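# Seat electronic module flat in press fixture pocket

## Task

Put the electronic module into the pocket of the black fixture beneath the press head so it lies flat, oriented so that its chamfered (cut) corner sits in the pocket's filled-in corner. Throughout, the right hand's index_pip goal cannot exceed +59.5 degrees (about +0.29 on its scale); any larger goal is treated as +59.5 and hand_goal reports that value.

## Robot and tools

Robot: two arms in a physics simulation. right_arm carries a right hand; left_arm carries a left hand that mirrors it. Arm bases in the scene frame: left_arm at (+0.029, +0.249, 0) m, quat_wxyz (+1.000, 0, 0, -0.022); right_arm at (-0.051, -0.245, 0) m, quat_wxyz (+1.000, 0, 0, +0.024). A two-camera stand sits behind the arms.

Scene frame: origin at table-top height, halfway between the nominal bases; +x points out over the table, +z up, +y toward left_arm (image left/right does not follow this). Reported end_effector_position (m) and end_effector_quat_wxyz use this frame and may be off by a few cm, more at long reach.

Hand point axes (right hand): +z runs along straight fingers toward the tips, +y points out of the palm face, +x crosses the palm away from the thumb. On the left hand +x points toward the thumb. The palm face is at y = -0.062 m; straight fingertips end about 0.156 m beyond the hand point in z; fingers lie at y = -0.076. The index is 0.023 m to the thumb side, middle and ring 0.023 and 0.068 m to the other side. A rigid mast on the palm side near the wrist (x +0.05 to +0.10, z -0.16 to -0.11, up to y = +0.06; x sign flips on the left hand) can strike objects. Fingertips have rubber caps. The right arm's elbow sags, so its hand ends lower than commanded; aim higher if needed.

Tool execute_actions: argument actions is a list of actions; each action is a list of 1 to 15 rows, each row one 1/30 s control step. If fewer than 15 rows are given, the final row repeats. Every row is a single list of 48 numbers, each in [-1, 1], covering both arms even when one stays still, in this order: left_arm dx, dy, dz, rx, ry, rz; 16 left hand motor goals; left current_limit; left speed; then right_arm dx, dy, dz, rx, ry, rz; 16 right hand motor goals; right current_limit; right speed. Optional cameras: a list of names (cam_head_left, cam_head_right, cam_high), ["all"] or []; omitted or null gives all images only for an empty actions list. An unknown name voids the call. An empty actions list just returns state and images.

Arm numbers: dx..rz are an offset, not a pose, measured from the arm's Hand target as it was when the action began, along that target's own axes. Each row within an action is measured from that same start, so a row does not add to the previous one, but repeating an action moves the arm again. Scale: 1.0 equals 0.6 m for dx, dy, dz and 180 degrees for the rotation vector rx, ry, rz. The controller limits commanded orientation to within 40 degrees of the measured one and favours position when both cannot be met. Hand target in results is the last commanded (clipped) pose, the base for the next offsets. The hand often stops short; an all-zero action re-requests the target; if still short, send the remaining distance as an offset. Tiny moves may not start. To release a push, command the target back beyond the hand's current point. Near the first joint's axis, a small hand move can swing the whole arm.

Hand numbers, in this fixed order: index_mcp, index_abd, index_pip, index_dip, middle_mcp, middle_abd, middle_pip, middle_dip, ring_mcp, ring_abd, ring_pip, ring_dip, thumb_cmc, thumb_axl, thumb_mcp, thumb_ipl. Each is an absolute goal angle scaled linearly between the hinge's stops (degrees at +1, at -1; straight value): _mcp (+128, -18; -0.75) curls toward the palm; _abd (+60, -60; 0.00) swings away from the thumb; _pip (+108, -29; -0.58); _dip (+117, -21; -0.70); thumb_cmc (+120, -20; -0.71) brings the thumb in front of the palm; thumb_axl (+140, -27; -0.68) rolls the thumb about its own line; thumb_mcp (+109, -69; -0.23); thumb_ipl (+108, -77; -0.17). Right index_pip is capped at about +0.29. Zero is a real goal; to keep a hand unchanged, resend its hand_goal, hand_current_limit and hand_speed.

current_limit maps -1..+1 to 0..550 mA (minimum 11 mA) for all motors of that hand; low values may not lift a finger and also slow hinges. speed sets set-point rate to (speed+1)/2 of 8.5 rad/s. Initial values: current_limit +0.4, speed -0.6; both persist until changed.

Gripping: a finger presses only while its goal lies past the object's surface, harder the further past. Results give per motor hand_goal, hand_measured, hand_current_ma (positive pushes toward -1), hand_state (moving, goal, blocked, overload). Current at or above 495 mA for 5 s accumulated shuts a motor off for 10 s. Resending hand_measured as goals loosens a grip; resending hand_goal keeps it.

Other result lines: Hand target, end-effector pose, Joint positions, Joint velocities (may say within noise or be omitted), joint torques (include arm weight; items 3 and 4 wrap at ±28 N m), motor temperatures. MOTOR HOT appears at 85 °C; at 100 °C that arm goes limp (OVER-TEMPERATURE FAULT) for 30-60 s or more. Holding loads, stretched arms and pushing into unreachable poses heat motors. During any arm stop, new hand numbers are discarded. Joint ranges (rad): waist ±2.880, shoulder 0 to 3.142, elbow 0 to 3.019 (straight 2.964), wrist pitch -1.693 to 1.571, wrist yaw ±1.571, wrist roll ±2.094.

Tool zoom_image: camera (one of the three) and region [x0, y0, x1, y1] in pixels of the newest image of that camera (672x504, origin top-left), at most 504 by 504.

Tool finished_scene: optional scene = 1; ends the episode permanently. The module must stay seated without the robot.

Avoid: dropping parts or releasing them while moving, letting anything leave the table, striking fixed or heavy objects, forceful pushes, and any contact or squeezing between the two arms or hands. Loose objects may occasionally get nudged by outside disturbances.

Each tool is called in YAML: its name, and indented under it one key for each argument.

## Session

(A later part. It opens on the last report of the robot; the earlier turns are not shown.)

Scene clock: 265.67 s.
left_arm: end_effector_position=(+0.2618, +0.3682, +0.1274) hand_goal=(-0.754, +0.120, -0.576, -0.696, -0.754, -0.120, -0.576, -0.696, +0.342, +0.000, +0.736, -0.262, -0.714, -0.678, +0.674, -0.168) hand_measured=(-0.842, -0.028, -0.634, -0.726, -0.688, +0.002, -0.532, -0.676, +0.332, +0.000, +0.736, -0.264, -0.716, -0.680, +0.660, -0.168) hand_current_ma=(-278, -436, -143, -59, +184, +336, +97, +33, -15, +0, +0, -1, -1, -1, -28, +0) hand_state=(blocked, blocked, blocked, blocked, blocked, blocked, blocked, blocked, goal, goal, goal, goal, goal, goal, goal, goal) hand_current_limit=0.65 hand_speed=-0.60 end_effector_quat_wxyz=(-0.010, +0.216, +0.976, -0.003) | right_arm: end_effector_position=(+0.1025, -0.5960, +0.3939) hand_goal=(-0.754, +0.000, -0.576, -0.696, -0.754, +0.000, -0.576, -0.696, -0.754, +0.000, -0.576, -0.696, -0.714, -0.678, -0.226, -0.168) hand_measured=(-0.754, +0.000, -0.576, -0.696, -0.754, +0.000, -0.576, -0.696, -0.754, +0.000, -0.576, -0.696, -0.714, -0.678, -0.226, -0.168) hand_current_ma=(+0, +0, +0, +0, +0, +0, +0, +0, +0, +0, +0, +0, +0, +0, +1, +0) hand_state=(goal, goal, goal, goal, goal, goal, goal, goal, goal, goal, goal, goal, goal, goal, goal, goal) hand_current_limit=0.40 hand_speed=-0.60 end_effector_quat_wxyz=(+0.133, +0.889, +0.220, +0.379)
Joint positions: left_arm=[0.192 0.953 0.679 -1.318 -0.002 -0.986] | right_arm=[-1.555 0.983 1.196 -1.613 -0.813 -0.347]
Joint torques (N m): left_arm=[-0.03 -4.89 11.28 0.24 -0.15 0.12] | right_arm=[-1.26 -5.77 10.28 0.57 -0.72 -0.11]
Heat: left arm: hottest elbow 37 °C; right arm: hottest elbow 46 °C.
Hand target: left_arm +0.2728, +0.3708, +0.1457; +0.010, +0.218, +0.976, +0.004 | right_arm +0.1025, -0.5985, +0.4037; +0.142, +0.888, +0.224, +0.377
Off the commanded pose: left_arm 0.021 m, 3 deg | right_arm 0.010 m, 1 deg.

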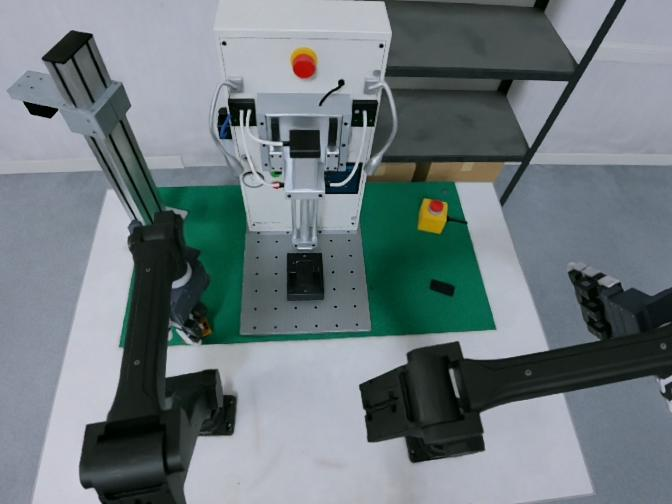

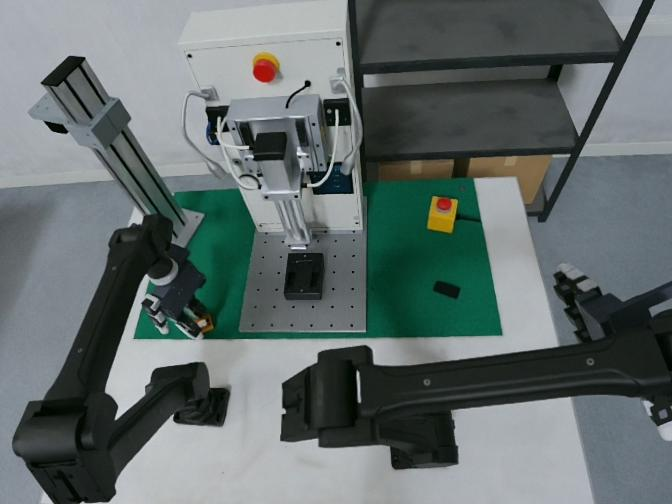

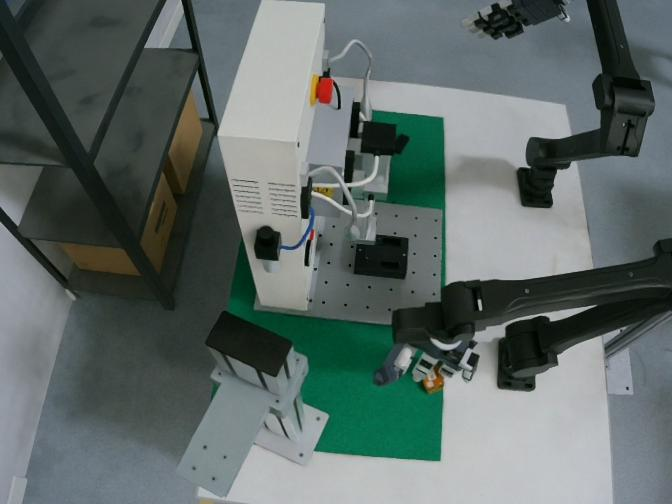

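execute_actions:
  actions:
    - [[0,0,-0.0667,-0.0082,-0.0123,0,-0.754,0.12,-0.576,-0.696,-0.754,-0.12,-0.576,-0.696,0.342,0,0.737,-0.261,-0.714,-0.678,0.674,-0.168,0.65,-0.6,0,0,0,0,0,0,-0.754,0,-0.576,-0.696,-0.754,0,-0.576,-0.696,-0.754,0,-0.576,-0.696,-0.714,-0.678,-0.226,-0.168,0.4,-0.6]]
  cameras: ["all"]

zoom_image:
  camera: "cam_high"
  region: [405, 355, 455, 405]

Scene clock: 267.40 s.
left_arm: end_effector_position=(+0.2560, +0.3674, +0.1594) hand_goal=(-0.754, +0.120, -0.576, -0.696, -0.754, -0.120, -0.576, -0.696, +0.342, +0.000, +0.736, -0.262, -0.714, -0.678, +0.674, -0.168) hand_measured=(-0.842, -0.028, -0.634, -0.726, -0.688, +0.002, -0.532, -0.676, +0.332, +0.000, +0.736, -0.264, -0.716, -0.680, +0.660, -0.168) hand_current_ma=(-278, -436, -143, -59, +184, +336, +97, +33, -15, +0, +0, -1, -1, -1, -28, +0) hand_state=(blocked, blocked, blocked, blocked, blocked, blocked, blocked, blocked, goal, goal, goal, goal, goal, goal, goal, goal) hand_current_limit=0.65 hand_speed=-0.60 end_effector_quat_wxyz=(+0.005, +0.217, +0.976, +0.003) | right_arm: end_effector_position=(+0.1025, -0.5960, +0.3939) hand_goal=(-0.754, +0.000, -0.576, -0.696, -0.754, +0.000, -0.576, -0.696, -0.754, +0.000, -0.576, -0.696, -0.714, -0.678, -0.226, -0.168) hand_measured=(-0.754, +0.000, -0.576, -0.696, -0.754, +0.000, -0.576, -0.696, -0.754, +0.000, -0.576, -0.696, -0.714, -0.678, -0.226, -0.168) hand_current_ma=(+0, +0, +0, +0, +0, +0, +0, +0, +0, +0, +0, +0, +0, +0, +1, +0) hand_state=(goal, goal, goal, goal, goal, goal, goal, goal, goal, goal, goal, goal, goal, goal, goal, goal) hand_current_limit=0.40 hand_speed=-0.60 end_effector_quat_wxyz=(+0.133, +0.889, +0.220, +0.379)
Joint positions: left_arm=[0.192 0.883 0.726 -1.401 -0.002 -0.984] | right_arm=[-1.555 0.983 1.196 -1.613 -0.813 -0.347]
Joint torques (N m): left_arm=[-0.09 -3.31 13.33 0.29 -0.14 0.11] | right_arm=[-1.67 -5.71 10.24 0.77 -0.75 -0.09]
Heat: left arm: hottest elbow 38 °C; right arm: hottest elbow 46 °C.
Hand target: left_arm +0.2719, +0.3707, +0.1857; +0.032, +0.218, +0.975, +0.012 | right_arm +0.1025, -0.5985, +0.4037; +0.142, +0.888, +0.224, +0.377
Off the commanded pose: left_arm 0.031 m, 3 deg | right_arm 0.010 m, 1 deg.

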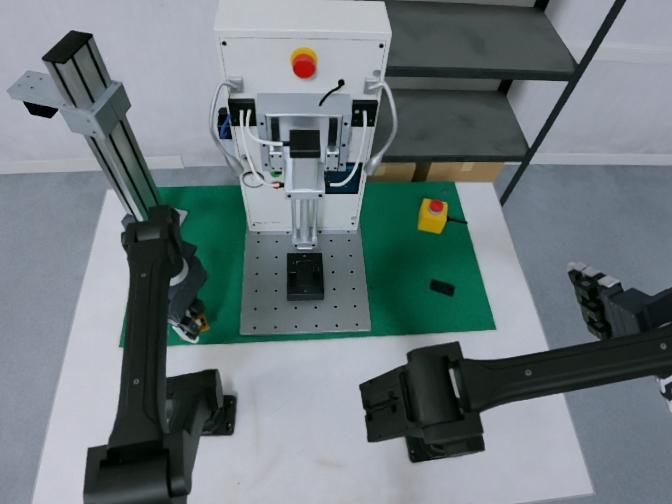

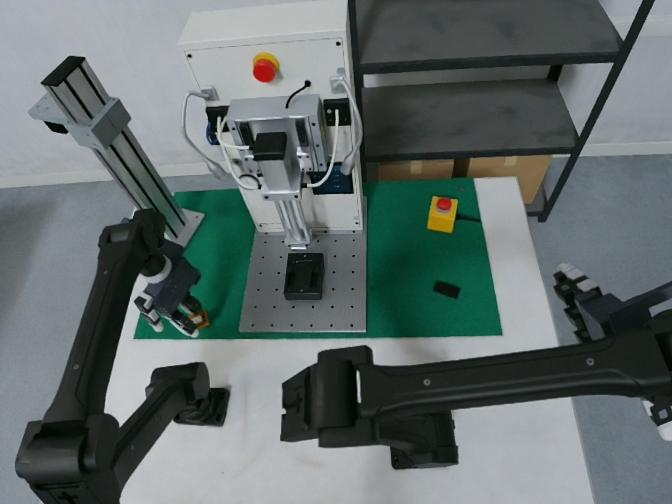

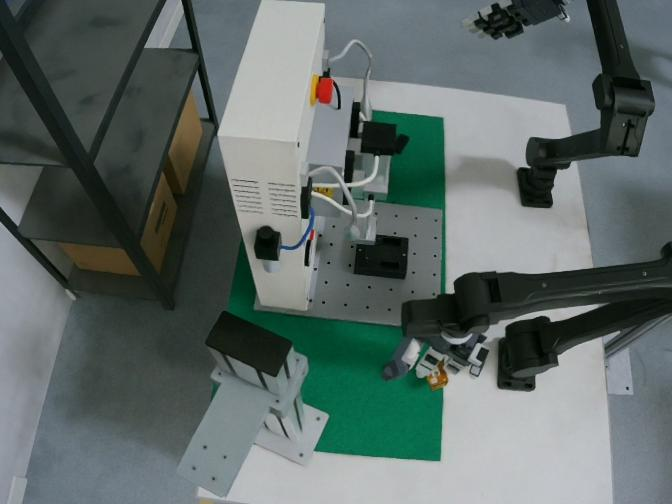

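Scaled by 10.080 from the camera's 672x504 image, which has a finer 960x720 frame.

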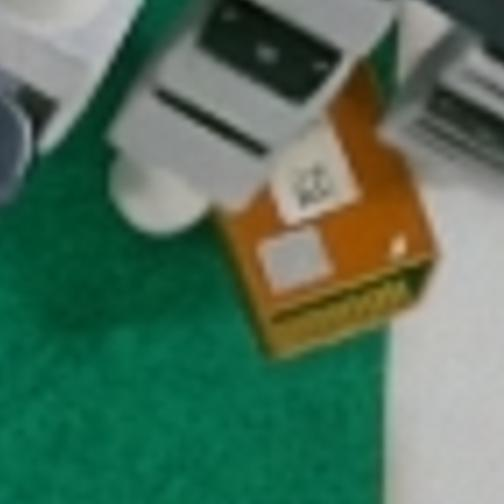

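execute_actions:
  actions:
    - [[-0.036,-0.0052,0,0,0,0.0917,-0.754,0.12,-0.576,-0.696,-0.754,-0.12,-0.576,-0.696,0.342,0,0.737,-0.261,-0.714,-0.678,0.674,-0.168,0.65,-0.6,0,0,0,0,0,0,-0.754,0,-0.576,-0.696,-0.754,0,-0.576,-0.696,-0.754,0,-0.576,-0.696,-0.714,-0.678,-0.226,-0.168,0.4,-0.6]]
    - [[-0.036,-0.0052,0,0,0,0.0917,-0.754,0.12,-0.576,-0.696,-0.754,-0.12,-0.576,-0.696,0.342,0,0.737,-0.261,-0.714,-0.678,0.674,-0.168,0.65,-0.6,0,0,0,0,0,0,-0.754,0,-0.576,-0.696,-0.754,0,-0.576,-0.696,-0.754,0,-0.576,-0.696,-0.714,-0.678,-0.226,-0.168,0.4,-0.6]]
  cameras: ["all"]

zoom_image:
  camera: "cam_high"
  region: [395, 330, 465, 400]

Scene clock: 273.90 s.
left_arm: end_effector_position=(+0.2954, +0.3395, +0.1681) hand_goal=(-0.754, +0.120, -0.576, -0.696, -0.754, -0.120, -0.576, -0.696, +0.342, +0.000, +0.736, -0.262, -0.714, -0.678, +0.674, -0.168) hand_measured=(-0.842, -0.028, -0.634, -0.726, -0.688, +0.002, -0.532, -0.676, +0.332, +0.000, +0.736, -0.264, -0.716, -0.680, +0.660, -0.168) hand_current_ma=(-278, -436, -143, -59, +184, +336, +97, +33, -15, +0, +0, -1, -1, -1, -28, +0) hand_state=(blocked, blocked, blocked, blocked, blocked, blocked, blocked, blocked, goal, goal, goal, goal, goal, goal, goal, goal) hand_current_limit=0.65 hand_speed=-0.60 end_effector_quat_wxyz=(+0.010, +0.485, +0.874, +0.012) | right_arm: end_effector_position=(+0.1025, -0.5960, +0.3939) hand_goal=(-0.754, +0.000, -0.576, -0.696, -0.754, +0.000, -0.576, -0.696, -0.754, +0.000, -0.576, -0.696, -0.714, -0.678, -0.226, -0.168) hand_measured=(-0.754, +0.000, -0.576, -0.696, -0.754, +0.000, -0.576, -0.696, -0.754, +0.000, -0.576, -0.696, -0.714, -0.678, -0.226, -0.168) hand_current_ma=(+0, +0, +0, +0, +0, +0, +0, +0, +0, +0, +0, +0, +0, +0, +1, +0) hand_state=(goal, goal, goal, goal, goal, goal, goal, goal, goal, goal, goal, goal, goal, goal, goal, goal) hand_current_limit=0.40 hand_speed=-0.60 end_effector_quat_wxyz=(+0.133, +0.889, +0.220, +0.379)
Joint positions: left_arm=[0.165 0.847 0.726 -1.42 -0.007 -0.436] | right_arm=[-1.555 0.983 1.196 -1.613 -0.813 -0.347]
Joint torques (N m): left_arm=[0.32 -3.37 11.77 0.43 -0.06 0.15] | right_arm=[-0.97 -5.71 10.33 0.8 -0.8 -0.09]
Heat: left arm: hottest elbow 40 °C; right arm: hottest elbow 46 °C.
Hand target: left_arm +0.3041, +0.3421, +0.1876; +0.027, +0.486, +0.873, +0.021 | right_arm +0.1025, -0.5985, +0.4037; +0.142, +0.888, +0.224, +0.377
Off the commanded pose: left_arm 0.021 m, 2 deg | right_arm 0.010 m, 1 deg.

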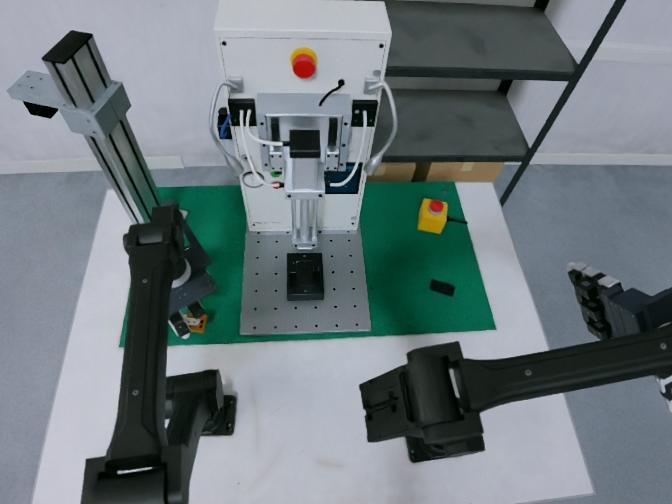

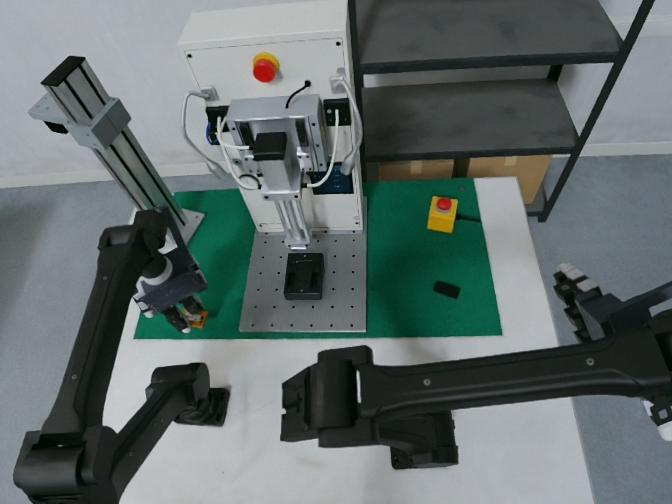

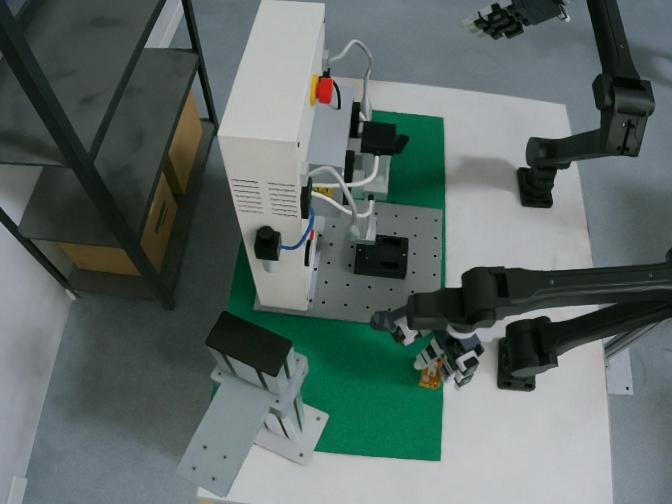

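Scaled by 7.200 from the camera's 672x504 image, which has a finer 960x720 frame.

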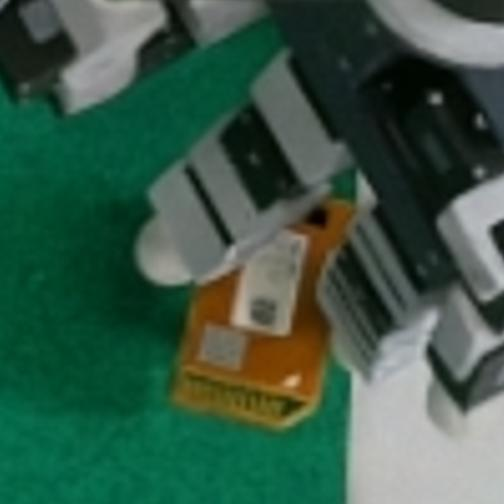

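execute_actions:
  actions:
    - [[-0.036,-0.0052,0,0,0,0.0917,-0.754,0.12,-0.576,-0.696,-0.754,-0.12,-0.576,-0.696,0.342,0,0.737,-0.261,-0.714,-0.678,0.674,-0.168,0.65,-0.6,0,0,0,0,0,0,-0.754,0,-0.576,-0.696,-0.754,0,-0.576,-0.696,-0.754,0,-0.576,-0.696,-0.714,-0.678,-0.226,-0.168,0.4,-0.6]]
    - [[-0.036,-0.0052,0,0,0,0.0917,-0.754,0.12,-0.576,-0.696,-0.754,-0.12,-0.576,-0.696,0.342,0,0.737,-0.261,-0.714,-0.678,0.674,-0.168,0.65,-0.6,0,0,0,0,0,0,-0.754,0,-0.576,-0.696,-0.754,0,-0.576,-0.696,-0.754,0,-0.576,-0.696,-0.714,-0.678,-0.226,-0.168,0.4,-0.6]]
  cameras: ["all"]

zoom_image:
  camera: "cam_high"
  region: [395, 330, 465, 400]

zoom_image:
  camera: "cam_head_left"
  region: [160, 270, 240, 350]

Scene clock: 276.73 s.
left_arm: end_effector_position=(+0.3131, +0.2986, +0.1778) hand_goal=(-0.754, +0.120, -0.576, -0.696, -0.754, -0.120, -0.576, -0.696, +0.342, +0.000, +0.736, -0.262, -0.714, -0.678, +0.674, -0.168) hand_measured=(-0.842, -0.028, -0.634, -0.726, -0.688, +0.002, -0.532, -0.676, +0.332, +0.000, +0.736, -0.264, -0.716, -0.680, +0.660, -0.168) hand_current_ma=(-278, -436, -143, -59, +184, +336, +97, +33, -15, +0, +0, -1, -1, -1, -28, +0) hand_state=(blocked, blocked, blocked, blocked, blocked, blocked, blocked, blocked, goal, goal, goal, goal, goal, goal, goal, goal) hand_current_limit=0.65 hand_speed=-0.60 end_effector_quat_wxyz=(+0.013, +0.713, +0.701, +0.022) | right_arm: end_effector_position=(+0.1025, -0.5960, +0.3939) hand_goal=(-0.754, +0.000, -0.576, -0.696, -0.754, +0.000, -0.576, -0.696, -0.754, +0.000, -0.576, -0.696, -0.714, -0.678, -0.226, -0.168) hand_measured=(-0.754, +0.000, -0.576, -0.696, -0.754, +0.000, -0.576, -0.696, -0.754, +0.000, -0.576, -0.696, -0.714, -0.678, -0.226, -0.168) hand_current_ma=(+0, +0, +0, +0, +0, +0, +0, +0, +0, +0, +0, +0, +0, +0, +1, +0) hand_state=(goal, goal, goal, goal, goal, goal, goal, goal, goal, goal, goal, goal, goal, goal, goal, goal) hand_current_limit=0.40 hand_speed=-0.60 end_effector_quat_wxyz=(+0.133, +0.889, +0.220, +0.379)
Joint positions: left_arm=[0.182 0.804 0.726 -1.442 -0.005 0.157] | right_arm=[-1.555 0.983 1.196 -1.613 -0.813 -0.347]
Joint torques (N m): left_arm=[0.38 -2.67 10.19 0.55 0.01 0.13] | right_arm=[-0.79 -5.36 9.96 0.79 -0.74 -0.13]
Heat: left arm: hottest elbow 40 °C; right arm: hottest elbow 46 °C.
Hand target: left_arm +0.3155, +0.3003, +0.1879; +0.020, +0.714, +0.699, +0.028 | right_arm +0.1025, -0.5985, +0.4037; +0.142, +0.888, +0.224, +0.377
Off the commanded pose: left_arm 0.011 m, 1 deg | right_arm 0.010 m, 1 deg.

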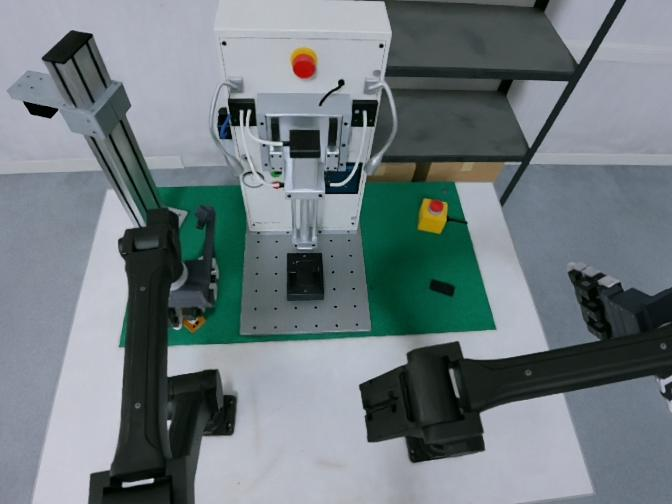

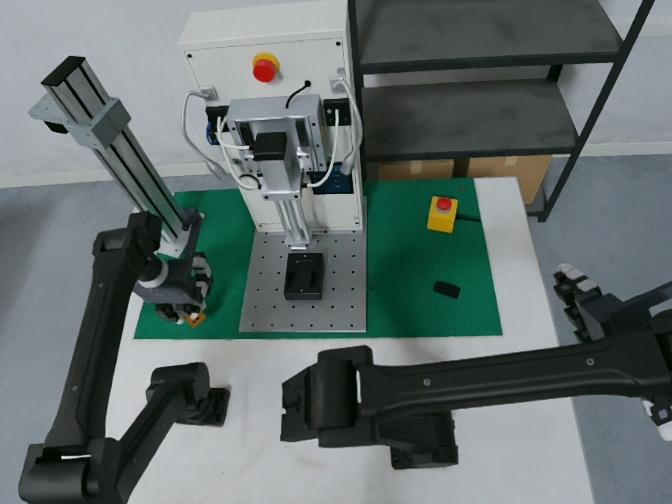

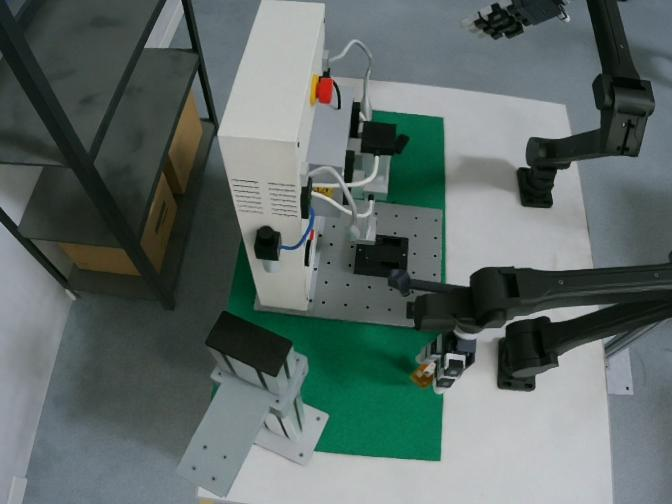

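Scaled by 7.200 from the camera's 672x504 image, which has a finer 960x720 frame.

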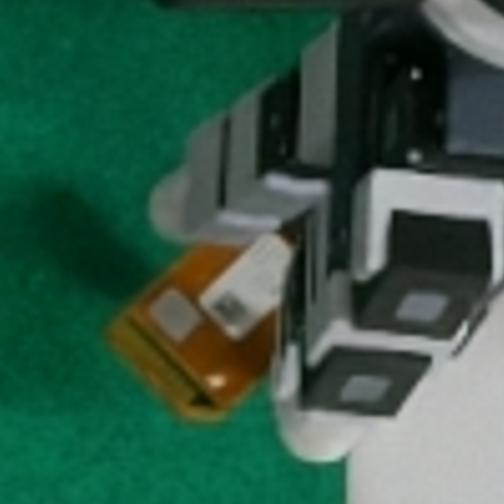

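Scaled by 6.300 from the camera's 672x504 image, which has a finer 960x720 frame.

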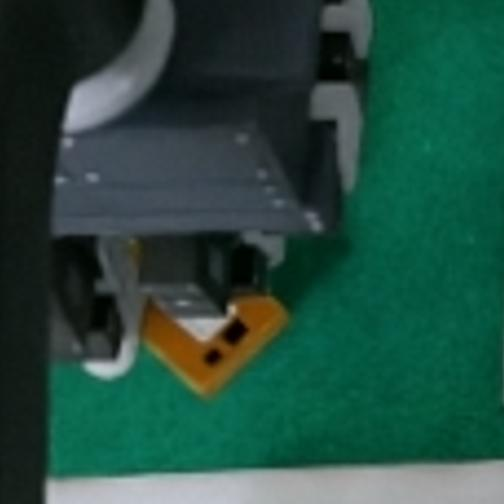

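execute_actions:
  actions:
    - [[0,0,0.06,0.0107,-0.0018,0,-0.754,0.12,-0.576,-0.696,-0.754,-0.12,-0.576,-0.696,0.342,0,0.737,-0.261,-0.714,-0.678,0.674,-0.168,0.65,-0.6,0,0,0,0,0,0,-0.754,0,-0.576,-0.696,-0.754,0,-0.576,-0.696,-0.754,0,-0.576,-0.696,-0.714,-0.678,-0.226,-0.168,0.4,-0.6]]
    - [[0,0,0.045,0.0107,-0.0018,0,-0.754,0.12,-0.576,-0.696,-0.754,-0.12,-0.576,-0.696,0.342,0,0.737,-0.261,-0.714,-0.678,0.674,-0.168,0.65,-0.6,0,0,0,0,0,0,-0.754,0,-0.576,-0.696,-0.754,0,-0.576,-0.696,-0.754,0,-0.576,-0.696,-0.714,-0.678,-0.226,-0.168,0.4,-0.6]]
  cameras: ["all"]

zoom_image:
  camera: "cam_high"
  region: [395, 330, 465, 400]

Scene clock: 280.37 s.
left_arm: end_effector_position=(+0.3144, +0.2988, +0.1237) hand_goal=(-0.754, +0.120, -0.576, -0.696, -0.754, -0.120, -0.576, -0.696, +0.342, +0.000, +0.736, -0.262, -0.714, -0.678, +0.674, -0.168) hand_measured=(-0.842, -0.028, -0.634, -0.726, -0.688, +0.002, -0.532, -0.676, +0.332, +0.000, +0.736, -0.264, -0.716, -0.680, +0.660, -0.168) hand_current_ma=(-278, -436, -143, -59, +184, +336, +97, +33, -15, +0, +0, -1, -1, -1, -28, +0) hand_state=(blocked, blocked, blocked, blocked, blocked, blocked, blocked, blocked, goal, goal, goal, goal, goal, goal, goal, goal) hand_current_limit=0.65 hand_speed=-0.60 end_effector_quat_wxyz=(-0.004, +0.714, +0.700, -0.002) | right_arm: end_effector_position=(+0.1025, -0.5960, +0.3939) hand_goal=(-0.754, +0.000, -0.576, -0.696, -0.754, +0.000, -0.576, -0.696, -0.754, +0.000, -0.576, -0.696, -0.714, -0.678, -0.226, -0.168) hand_measured=(-0.754, +0.000, -0.576, -0.696, -0.754, +0.000, -0.576, -0.696, -0.754, +0.000, -0.576, -0.696, -0.714, -0.678, -0.226, -0.168) hand_current_ma=(+0, +0, +0, +0, +0, +0, +0, +0, +0, +0, +0, +0, +0, +0, +1, +0) hand_state=(goal, goal, goal, goal, goal, goal, goal, goal, goal, goal, goal, goal, goal, goal, goal, goal) hand_current_limit=0.40 hand_speed=-0.60 end_effector_quat_wxyz=(+0.133, +0.889, +0.220, +0.379)
Joint positions: left_arm=[0.185 0.884 0.634 -1.329 -0.003 0.161] | right_arm=[-1.555 0.983 1.196 -1.613 -0.813 -0.347]
Joint torques (N m): left_arm=[0.26 -1.96 8.85 1.37 0 0.14] | right_arm=[-1.26 -5.48 10.33 0.64 -0.81 -0.11]
Heat: left arm: hottest elbow 40 °C; right arm: hottest elbow 46 °C.
Hand target: left_arm +0.3189, +0.3009, +0.1250; +0.000, +0.714, +0.700, +0.000 | right_arm +0.1025, -0.5985, +0.4037; +0.142, +0.888, +0.224, +0.377
Off the commanded pose: left_arm 0.005 m, 1 deg | right_arm 0.010 m, 1 deg.

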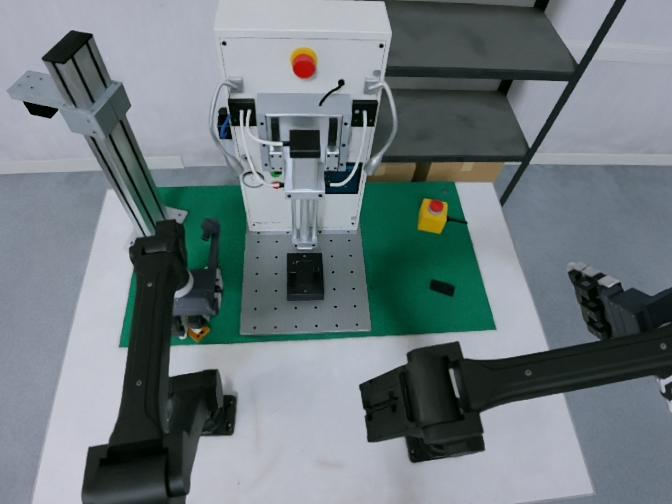

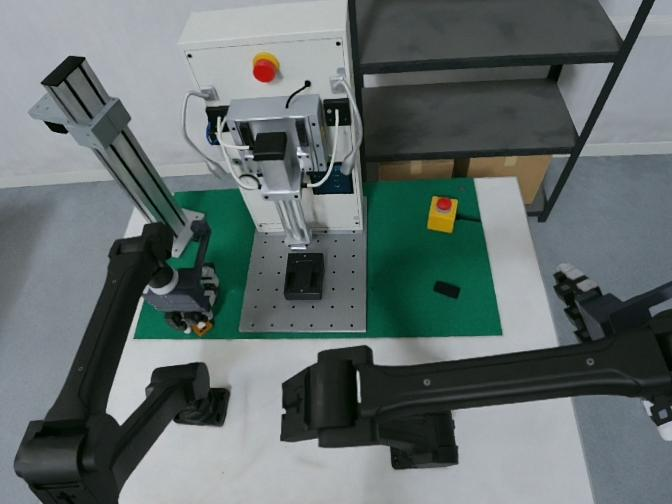

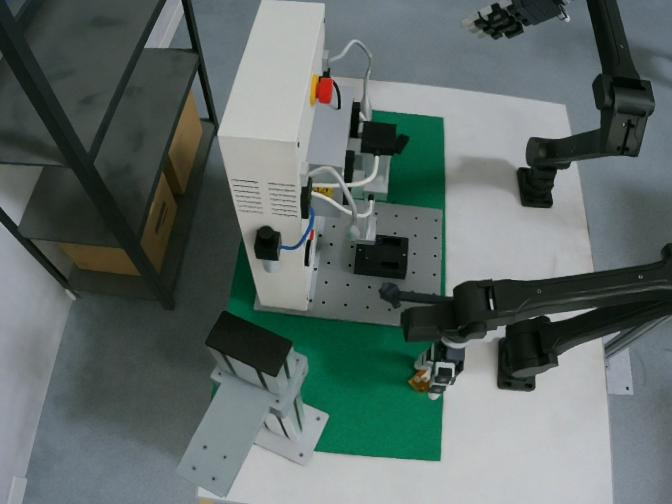

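Scaled by 7.200 from the camera's 672x504 image, which has a finer 960x720 frame.

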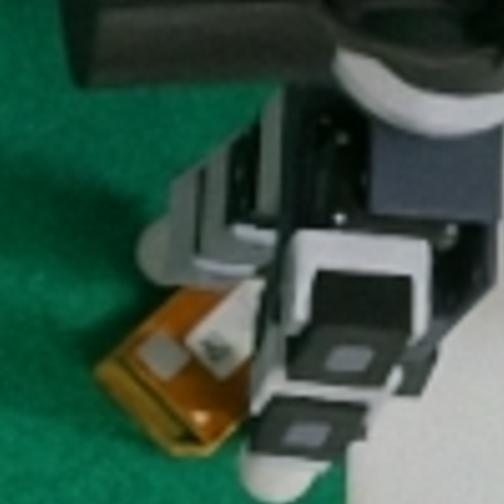

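execute_actions:
  actions:
    - [[0,0,0.0067,0,0,0,-0.754,0.12,-0.576,-0.696,-0.754,-0.12,-0.576,-0.696,0.342,0,0.737,-0.261,-0.714,-0.678,0.674,-0.168,0.65,-0.6,0,0,0,0,0,0,-0.754,0,-0.576,-0.696,-0.754,0,-0.576,-0.696,-0.754,0,-0.576,-0.696,-0.714,-0.678,-0.226,-0.168,0.4,-0.6]]

execute_actions:
  actions:
    - [[0,0,0,0,0,0,-0.842,-0.05,-0.634,-0.726,-0.688,0.03,-0.532,-0.676,0.342,0,0.737,-0.261,-0.714,-0.678,0.674,-0.168,0.65,-0.9,0,0,0,0,0,0,-0.754,0,-0.576,-0.696,-0.754,0,-0.576,-0.696,-0.754,0,-0.576,-0.696,-0.714,-0.678,-0.226,-0.168,0.4,-0.6]]
    - [[0,0,0,0,0,0,-0.842,-0.25,-0.634,-0.726,-0.688,0.17,-0.532,-0.676,0.342,0,0.737,-0.261,-0.714,-0.678,0.674,-0.168,0.65,-0.8,0,0,0,0,0,0,-0.754,0,-0.576,-0.696,-0.754,0,-0.576,-0.696,-0.754,0,-0.576,-0.696,-0.714,-0.678,-0.226,-0.168,0.4,-0.6]]
  cameras: ["all"]

zoom_image:
  camera: "cam_high"
  region: [395, 350, 445, 400]

Scene clock: 283.13 s.
left_arm: end_effector_position=(+0.3157, +0.2989, +0.1223) hand_goal=(-0.754, +0.120, -0.576, -0.696, -0.754, -0.120, -0.576, -0.696, +0.342, +0.000, +0.736, -0.262, -0.714, -0.678, +0.674, -0.168) hand_measured=(-0.842, -0.028, -0.634, -0.726, -0.688, +0.002, -0.532, -0.676, +0.332, +0.000, +0.736, -0.264, -0.716, -0.680, +0.660, -0.168) hand_current_ma=(-278, -436, -143, -59, +184, +336, +97, +33, -15, +0, +0, -1, -1, -1, -28, +0) hand_state=(blocked, blocked, blocked, blocked, blocked, blocked, blocked, blocked, goal, goal, goal, goal, goal, goal, goal, goal) hand_current_limit=0.65 hand_speed=-0.60 end_effector_quat_wxyz=(-0.002, +0.714, +0.700, +0.000) | right_arm: end_effector_position=(+0.1025, -0.5960, +0.3939) hand_goal=(-0.754, +0.000, -0.576, -0.696, -0.754, +0.000, -0.576, -0.696, -0.754, +0.000, -0.576, -0.696, -0.714, -0.678, -0.226, -0.168) hand_measured=(-0.754, +0.000, -0.576, -0.696, -0.754, +0.000, -0.576, -0.696, -0.754, +0.000, -0.576, -0.696, -0.714, -0.678, -0.226, -0.168) hand_current_ma=(+0, +0, +0, +0, +0, +0, +0, +0, +0, +0, +0, +0, +0, +0, +1, +0) hand_state=(goal, goal, goal, goal, goal, goal, goal, goal, goal, goal, goal, goal, goal, goal, goal, goal) hand_current_limit=0.40 hand_speed=-0.60 end_effector_quat_wxyz=(+0.133, +0.889, +0.220, +0.379)
Joint positions: left_arm=[0.185 0.885 0.629 -1.316 -0.003 0.161] | right_arm=[-1.555 0.983 1.196 -1.613 -0.813 -0.347]
Joint torques (N m): left_arm=[0.32 -1.73 8.54 1.29 0.01 0.13] | right_arm=[-0.73 -5.71 10.39 0.83 -0.75 -0.09]
Heat: left arm: hottest elbow 40 °C; right arm: hottest elbow 46 °C.
Hand target: left_arm +0.3189, +0.3009, +0.1210; +0.000, +0.714, +0.700, +0.000 | right_arm +0.1025, -0.5985, +0.4037; +0.142, +0.888, +0.224, +0.377
Off the commanded pose: left_arm 0.004 m, 0 deg | right_arm 0.010 m, 1 deg.

Scene clock: 284.33 s.
left_arm: end_effector_position=(+0.3160, +0.2990, +0.1224) hand_goal=(-0.842, -0.250, -0.634, -0.726, -0.688, +0.170, -0.532, -0.676, +0.342, +0.000, +0.736, -0.262, -0.714, -0.678, +0.674, -0.168) hand_measured=(-0.842, -0.246, -0.636, -0.728, -0.686, +0.166, -0.530, -0.674, +0.332, +0.000, +0.736, -0.264, -0.716, -0.680, +0.660, -0.168) hand_current_ma=(+0, +4, -1, -2, +2, -3, +2, +2, -15, +0, +0, -1, -1, -1, -28, +0) hand_state=(goal, goal, goal, goal, goal, goal, goal, goal, goal, goal, goal, goal, goal, goal, goal, goal) hand_current_limit=0.65 hand_speed=-0.80 end_effector_quat_wxyz=(-0.001, +0.714, +0.700, +0.001) | right_arm: end_effector_position=(+0.1025, -0.5960, +0.3939) hand_goal=(-0.754, +0.000, -0.576, -0.696, -0.754, +0.000, -0.576, -0.696, -0.754, +0.000, -0.576, -0.696, -0.714, -0.678, -0.226, -0.168) hand_measured=(-0.754, +0.000, -0.576, -0.696, -0.754, +0.000, -0.576, -0.696, -0.754, +0.000, -0.576, -0.696, -0.714, -0.678, -0.226, -0.168) hand_current_ma=(+0, +0, +0, +0, +0, +0, +0, +0, +0, +0, +0, +0, +0, +0, +1, +0) hand_state=(goal, goal, goal, goal, goal, goal, goal, goal, goal, goal, goal, goal, goal, goal, goal, goal) hand_current_limit=0.40 hand_speed=-0.60 end_effector_quat_wxyz=(+0.133, +0.889, +0.220, +0.379)
Joint positions: left_arm=[0.185 0.885 0.629 -1.315 -0.003 0.161] | right_arm=[-1.555 0.983 1.196 -1.613 -0.813 -0.347]
Joint torques (N m): left_arm=[0.26 -1.73 8.54 1.22 0 0.13] | right_arm=[-1.44 -6.18 10.07 0.8 -0.81 -0.11]
Heat: left arm: hottest elbow 40 °C; right arm: hottest elbow 46 °C.
Hand target: left_arm +0.3189, +0.3009, +0.1210; +0.000, +0.714, +0.700, +0.000 | right_arm +0.1025, -0.5985, +0.4037; +0.142, +0.888, +0.224, +0.377
Off the commanded pose: left_arm 0.004 m, 0 deg | right_arm 0.010 m, 1 deg.

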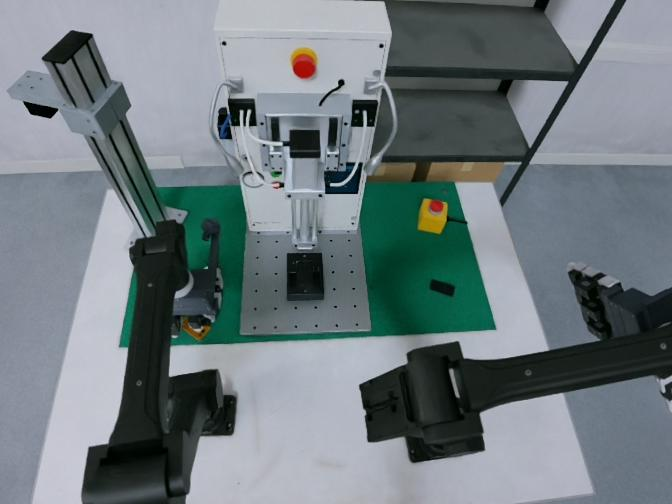

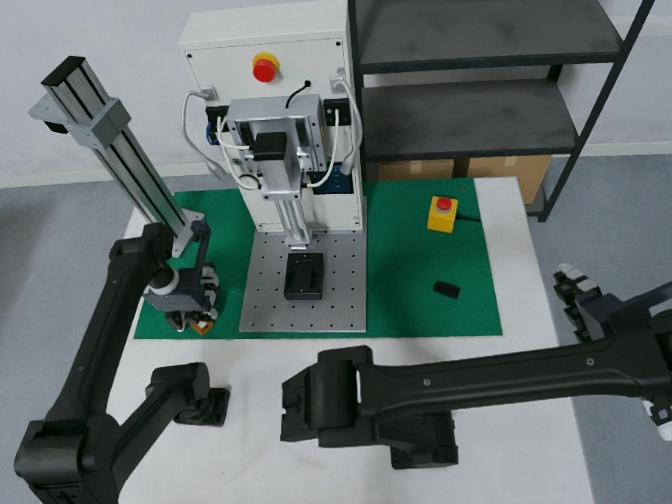

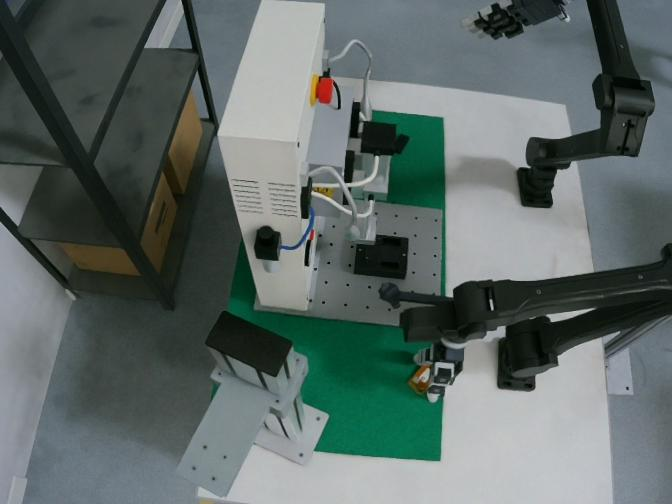

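Scaled by 10.080 from the camera's 672x504 image, which has a finer 960x720 frame.

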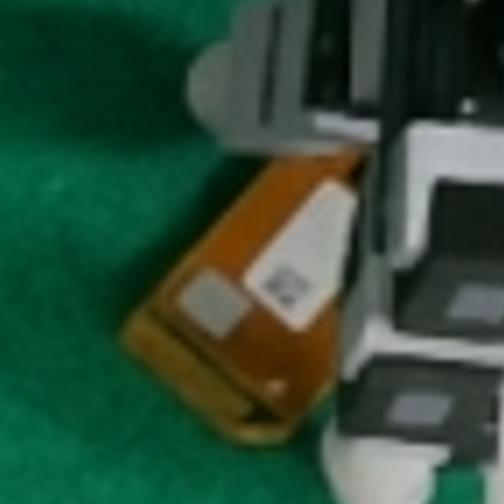

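execute_actions:
  actions:
    - [[0,0,-0.08,-0.015,0.003,0,-0.842,-0.25,-0.634,-0.726,-0.688,0.17,-0.532,-0.676,0.342,0,0.737,-0.261,-0.714,-0.678,0.674,-0.168,0.4,-0.8,0,0,0,0,0,0,-0.754,0,-0.576,-0.696,-0.754,0,-0.576,-0.696,-0.754,0,-0.576,-0.696,-0.714,-0.678,-0.226,-0.168,0.4,-0.6]]
    - [[0,0,-0.1,0,0,0,-0.754,-0.167,-0.576,-0.696,-0.754,0.167,-0.576,-0.696,0.342,0,0.737,-0.261,-0.714,-0.678,0.674,-0.168,0.4,-0.8,0,0,0,0,0,0,-0.754,0,-0.576,-0.696,-0.754,0,-0.576,-0.696,-0.754,0,-0.576,-0.696,-0.714,-0.678,-0.226,-0.168,0.4,-0.6]]
    - [[-0.1,0,-0.05,0,0,0,-0.754,-0.167,-0.576,-0.696,-0.754,0.167,-0.576,-0.696,0.342,0,0.737,-0.261,-0.714,-0.678,0.674,-0.168,0.4,-0.8,0,0,0,0,0,0,-0.754,0,-0.576,-0.696,-0.754,0,-0.576,-0.696,-0.754,0,-0.576,-0.696,-0.714,-0.678,-0.226,-0.168,0.4,-0.6]]
  cameras: ["all"]

zoom_image:
  camera: "cam_high"
  region: [395, 350, 455, 410]

zoom_image:
  camera: "cam_head_left"
  region: [170, 300, 220, 350]

Scene clock: 287.67 s.
left_arm: end_effector_position=(+0.3018, +0.2428, +0.2314) hand_goal=(-0.754, -0.168, -0.576, -0.696, -0.754, +0.166, -0.576, -0.696, +0.342, +0.000, +0.736, -0.262, -0.714, -0.678, +0.674, -0.168) hand_measured=(-0.754, -0.170, -0.578, -0.698, -0.750, +0.166, -0.574, -0.694, +0.332, +0.000, +0.736, -0.264, -0.716, -0.680, +0.660, -0.168) hand_current_ma=(+0, -1, -1, -2, +3, +0, +2, +2, -15, +0, +0, -1, -1, -1, -28, +0) hand_state=(goal, goal, goal, goal, goal, goal, goal, goal, goal, goal, goal, goal, goal, goal, goal, goal) hand_current_limit=0.40 hand_speed=-0.80 end_effector_quat_wxyz=(-0.002, +0.716, +0.699, +0.004) | right_arm: end_effector_position=(+0.1025, -0.5960, +0.3939) hand_goal=(-0.754, +0.000, -0.576, -0.696, -0.754, +0.000, -0.576, -0.696, -0.754, +0.000, -0.576, -0.696, -0.714, -0.678, -0.226, -0.168) hand_measured=(-0.754, +0.000, -0.576, -0.696, -0.754, +0.000, -0.576, -0.696, -0.754, +0.000, -0.576, -0.696, -0.714, -0.678, -0.226, -0.168) hand_current_ma=(+0, +0, +0, +0, +0, +0, +0, +0, +0, +0, +0, +0, +0, +0, +1, +0) hand_state=(goal, goal, goal, goal, goal, goal, goal, goal, goal, goal, goal, goal, goal, goal, goal, goal) hand_current_limit=0.40 hand_speed=-0.60 end_effector_quat_wxyz=(+0.133, +0.889, +0.220, +0.379)
Joint positions: left_arm=[-0.105 0.805 0.878 -1.643 -0.009 -0.124] | right_arm=[-1.555 0.983 1.196 -1.613 -0.813 -0.347]
Joint torques (N m): left_arm=[-1.49 -1.44 13.52 0.39 -0.26 -0.03] | right_arm=[-0.91 -5.25 10.24 0.73 -0.74 -0.11]
Heat: left arm: hottest elbow 40 °C; right arm: hottest elbow 46 °C.
Hand target: left_arm +0.3134, +0.2401, +0.2584; +0.014, +0.714, +0.700, +0.020 | right_arm +0.1025, -0.5985, +0.4037; +0.142, +0.888, +0.224, +0.377
Off the commanded pose: left_arm 0.029 m, 3 deg | right_arm 0.010 m, 1 deg.

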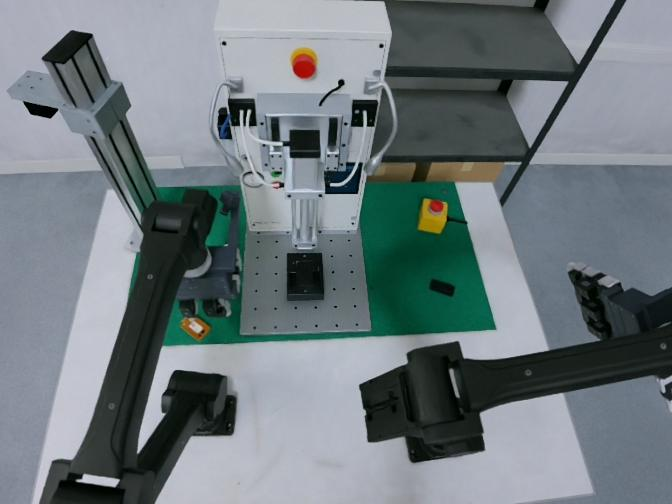

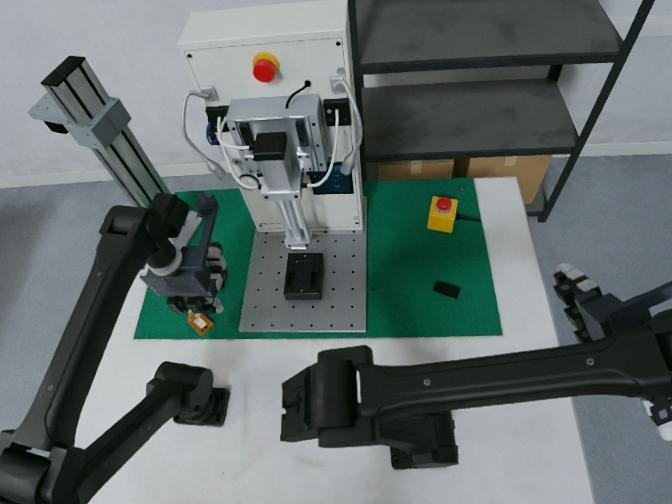

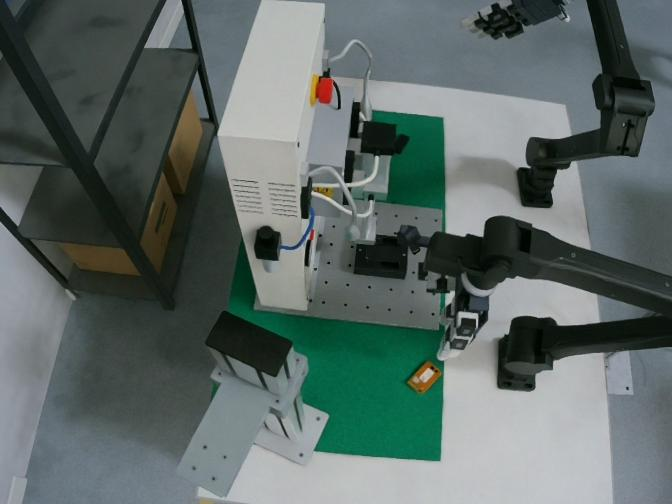

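Scaled by 8.400 from the camera's 672x504 image, which has a finer 960x720 frame.

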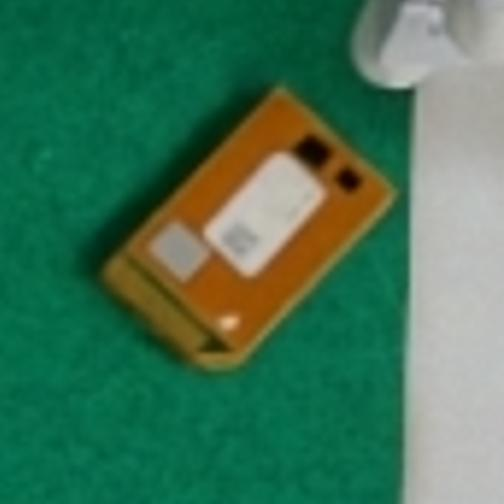

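Scaled by 10.080 from the camera's 672x504 image, which has a finer 960x720 frame.

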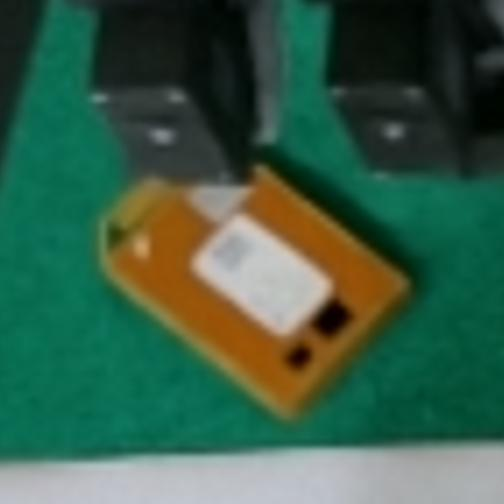

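execute_actions:
  actions:
    - [[0.032,-0.084,0.03,0.0155,-0.0026,-0.1444,-0.754,-0.167,-0.576,-0.696,-0.754,0.167,-0.576,-0.696,0.342,0,0.737,-0.261,-0.714,-0.678,0.674,-0.168,0.4,-0.8,0,0,0,0,0,0,-0.754,0,-0.576,-0.696,-0.754,0,-0.576,-0.696,-0.754,0,-0.576,-0.696,-0.714,-0.678,-0.226,-0.168,0.4,-0.6]]

Scene clock: 294.10 s.
left_arm: end_effector_position=(+0.2656, +0.2611, +0.2390) hand_goal=(-0.754, -0.168, -0.576, -0.696, -0.754, +0.166, -0.576, -0.696, +0.342, +0.000, +0.736, -0.262, -0.714, -0.678, +0.674, -0.168) hand_measured=(-0.754, -0.170, -0.578, -0.698, -0.750, +0.166, -0.574, -0.694, +0.332, +0.000, +0.736, -0.264, -0.716, -0.680, +0.660, -0.168) hand_current_ma=(+0, -1, -1, -2, +3, +0, +2, +2, -15, +0, +0, -1, -1, -1, -28, +0) hand_state=(goal, goal, goal, goal, goal, goal, goal, goal, goal, goal, goal, goal, goal, goal, goal, goal) hand_current_limit=0.40 hand_speed=-0.80 end_effector_quat_wxyz=(+0.010, +0.541, +0.841, -0.004) | right_arm: end_effector_position=(+0.1025, -0.5960, +0.3939) hand_goal=(-0.754, +0.000, -0.576, -0.696, -0.754, +0.000, -0.576, -0.696, -0.754, +0.000, -0.576, -0.696, -0.714, -0.678, -0.226, -0.168) hand_measured=(-0.754, +0.000, -0.576, -0.696, -0.754, +0.000, -0.576, -0.696, -0.754, +0.000, -0.576, -0.696, -0.714, -0.678, -0.226, -0.168) hand_current_ma=(+0, +0, +0, +0, +0, +0, +0, +0, +0, +0, +0, +0, +0, +0, +1, +0) hand_state=(goal, goal, goal, goal, goal, goal, goal, goal, goal, goal, goal, goal, goal, goal, goal, goal) hand_current_limit=0.40 hand_speed=-0.60 end_effector_quat_wxyz=(+0.133, +0.889, +0.220, +0.379)
Joint positions: left_arm=[-0.193 0.752 0.878 -1.68 0.015 -0.663] | right_arm=[-1.555 0.983 1.196 -1.613 -0.813 -0.347]
Joint torques (N m): left_arm=[-1.49 -0.62 8.61 0.44 -0.28 -0.04] | right_arm=[-0.97 -4.89 10.15 0.73 -0.78 -0.11]
Heat: left arm: hottest elbow 41 °C; right arm: hottest elbow 46 °C.
Hand target: left_arm +0.2643, +0.2606, +0.2380; +0.003, +0.539, +0.843, -0.003 | right_arm +0.1025, -0.5985, +0.4037; +0.142, +0.888, +0.224, +0.377
Off the commanded pose: left_arm 0.002 m, 1 deg | right_arm 0.010 m, 1 deg.

execute_actions:
  actions:
    - [[0.0494,-0.0487,0.0217,-0.0873,0.0202,-0.1435,-0.754,-0.167,-0.576,-0.696,-0.754,0.167,-0.576,-0.696,0.342,0,0.737,-0.261,-0.714,-0.678,0.674,-0.168,0.4,-0.8,0,0,0,0,0,0,-0.754,0,-0.576,-0.696,-0.754,0,-0.576,-0.696,-0.754,0,-0.576,-0.696,-0.714,-0.678,-0.226,-0.168,0.4,-0.6]]
  cameras: ["cam_head_left","cam_high"]

Scene clock: 296.73 s.
left_arm: end_effector_position=(+0.2229, +0.2767, +0.2259) hand_goal=(-0.754, -0.168, -0.576, -0.696, -0.754, +0.166, -0.576, -0.696, +0.342, +0.000, +0.736, -0.262, -0.714, -0.678, +0.674, -0.168) hand_measured=(-0.754, -0.170, -0.578, -0.698, -0.752, +0.166, -0.574, -0.694, +0.332, +0.000, +0.736, -0.264, -0.716, -0.680, +0.660, -0.168) hand_current_ma=(+0, -1, -1, -2, +1, +0, +2, +2, -15, +0, +0, -1, -1, -1, -28, +0) hand_state=(goal, goal, goal, goal, goal, goal, goal, goal, goal, goal, goal, goal, goal, goal, goal, goal) hand_current_limit=0.40 hand_speed=-0.80 end_effector_quat_wxyz=(+0.050, +0.340, +0.932, +0.119) | right_arm: end_effector_position=(+0.1025, -0.5960, +0.3939) hand_goal=(-0.754, +0.000, -0.576, -0.696, -0.754, +0.000, -0.576, -0.696, -0.754, +0.000, -0.576, -0.696, -0.714, -0.678, -0.226, -0.168) hand_measured=(-0.754, +0.000, -0.576, -0.696, -0.754, +0.000, -0.576, -0.696, -0.754, +0.000, -0.576, -0.696, -0.714, -0.678, -0.226, -0.168) hand_current_ma=(+0, +0, +0, +0, +0, +0, +0, +0, +0, +0, +0, +0, +0, +0, +1, +0) hand_state=(goal, goal, goal, goal, goal, goal, goal, goal, goal, goal, goal, goal, goal, goal, goal, goal) hand_current_limit=0.40 hand_speed=-0.60 end_effector_quat_wxyz=(+0.133, +0.889, +0.220, +0.379)
Joint positions: left_arm=[-0.524 0.673 0.742 -1.591 -0.254 -1.432] | right_arm=[-1.555 0.983 1.196 -1.613 -0.813 -0.347]
Joint torques (N m): left_arm=[-1.44 0.5 8.65 1.17 -0.57 -0.08] | right_arm=[-1.14 -5.48 10.1 0.72 -0.73 -0.09]
Heat: left arm: hottest elbow 41 °C; right arm: hottest elbow 46 °C.
Hand target: left_arm +0.2254, +0.2750, +0.2248; +0.049, +0.332, +0.933, +0.127 | right_arm +0.1025, -0.5985, +0.4037; +0.142, +0.888, +0.224, +0.377
Off the commanded pose: left_arm 0.003 m, 1 deg | right_arm 0.010 m, 1 deg.
Images, in order (width x height): cam_head_left 672x504, cam_high 672x504.

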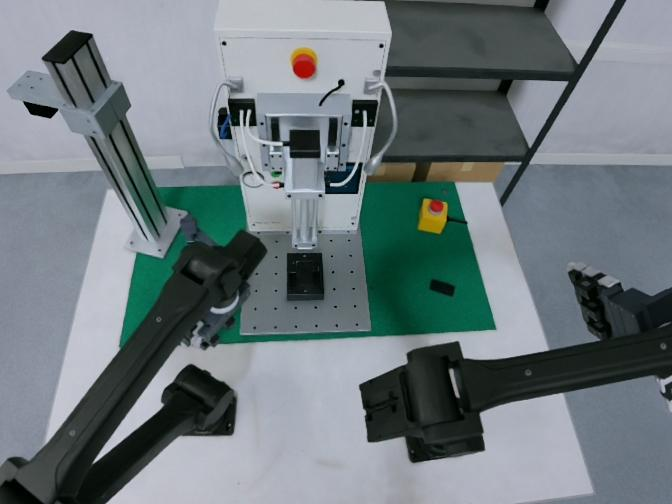

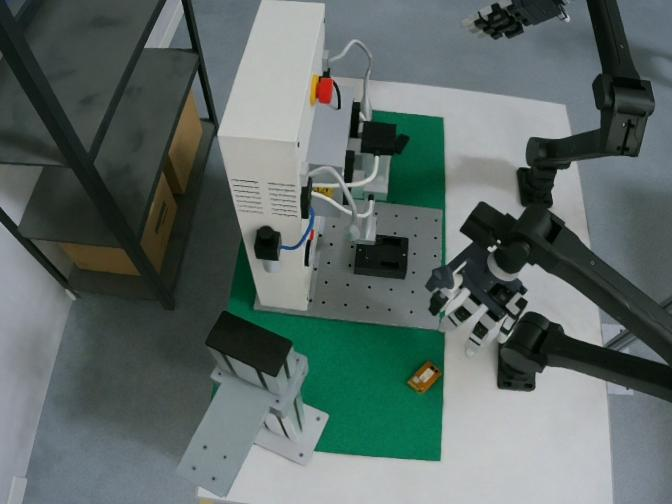

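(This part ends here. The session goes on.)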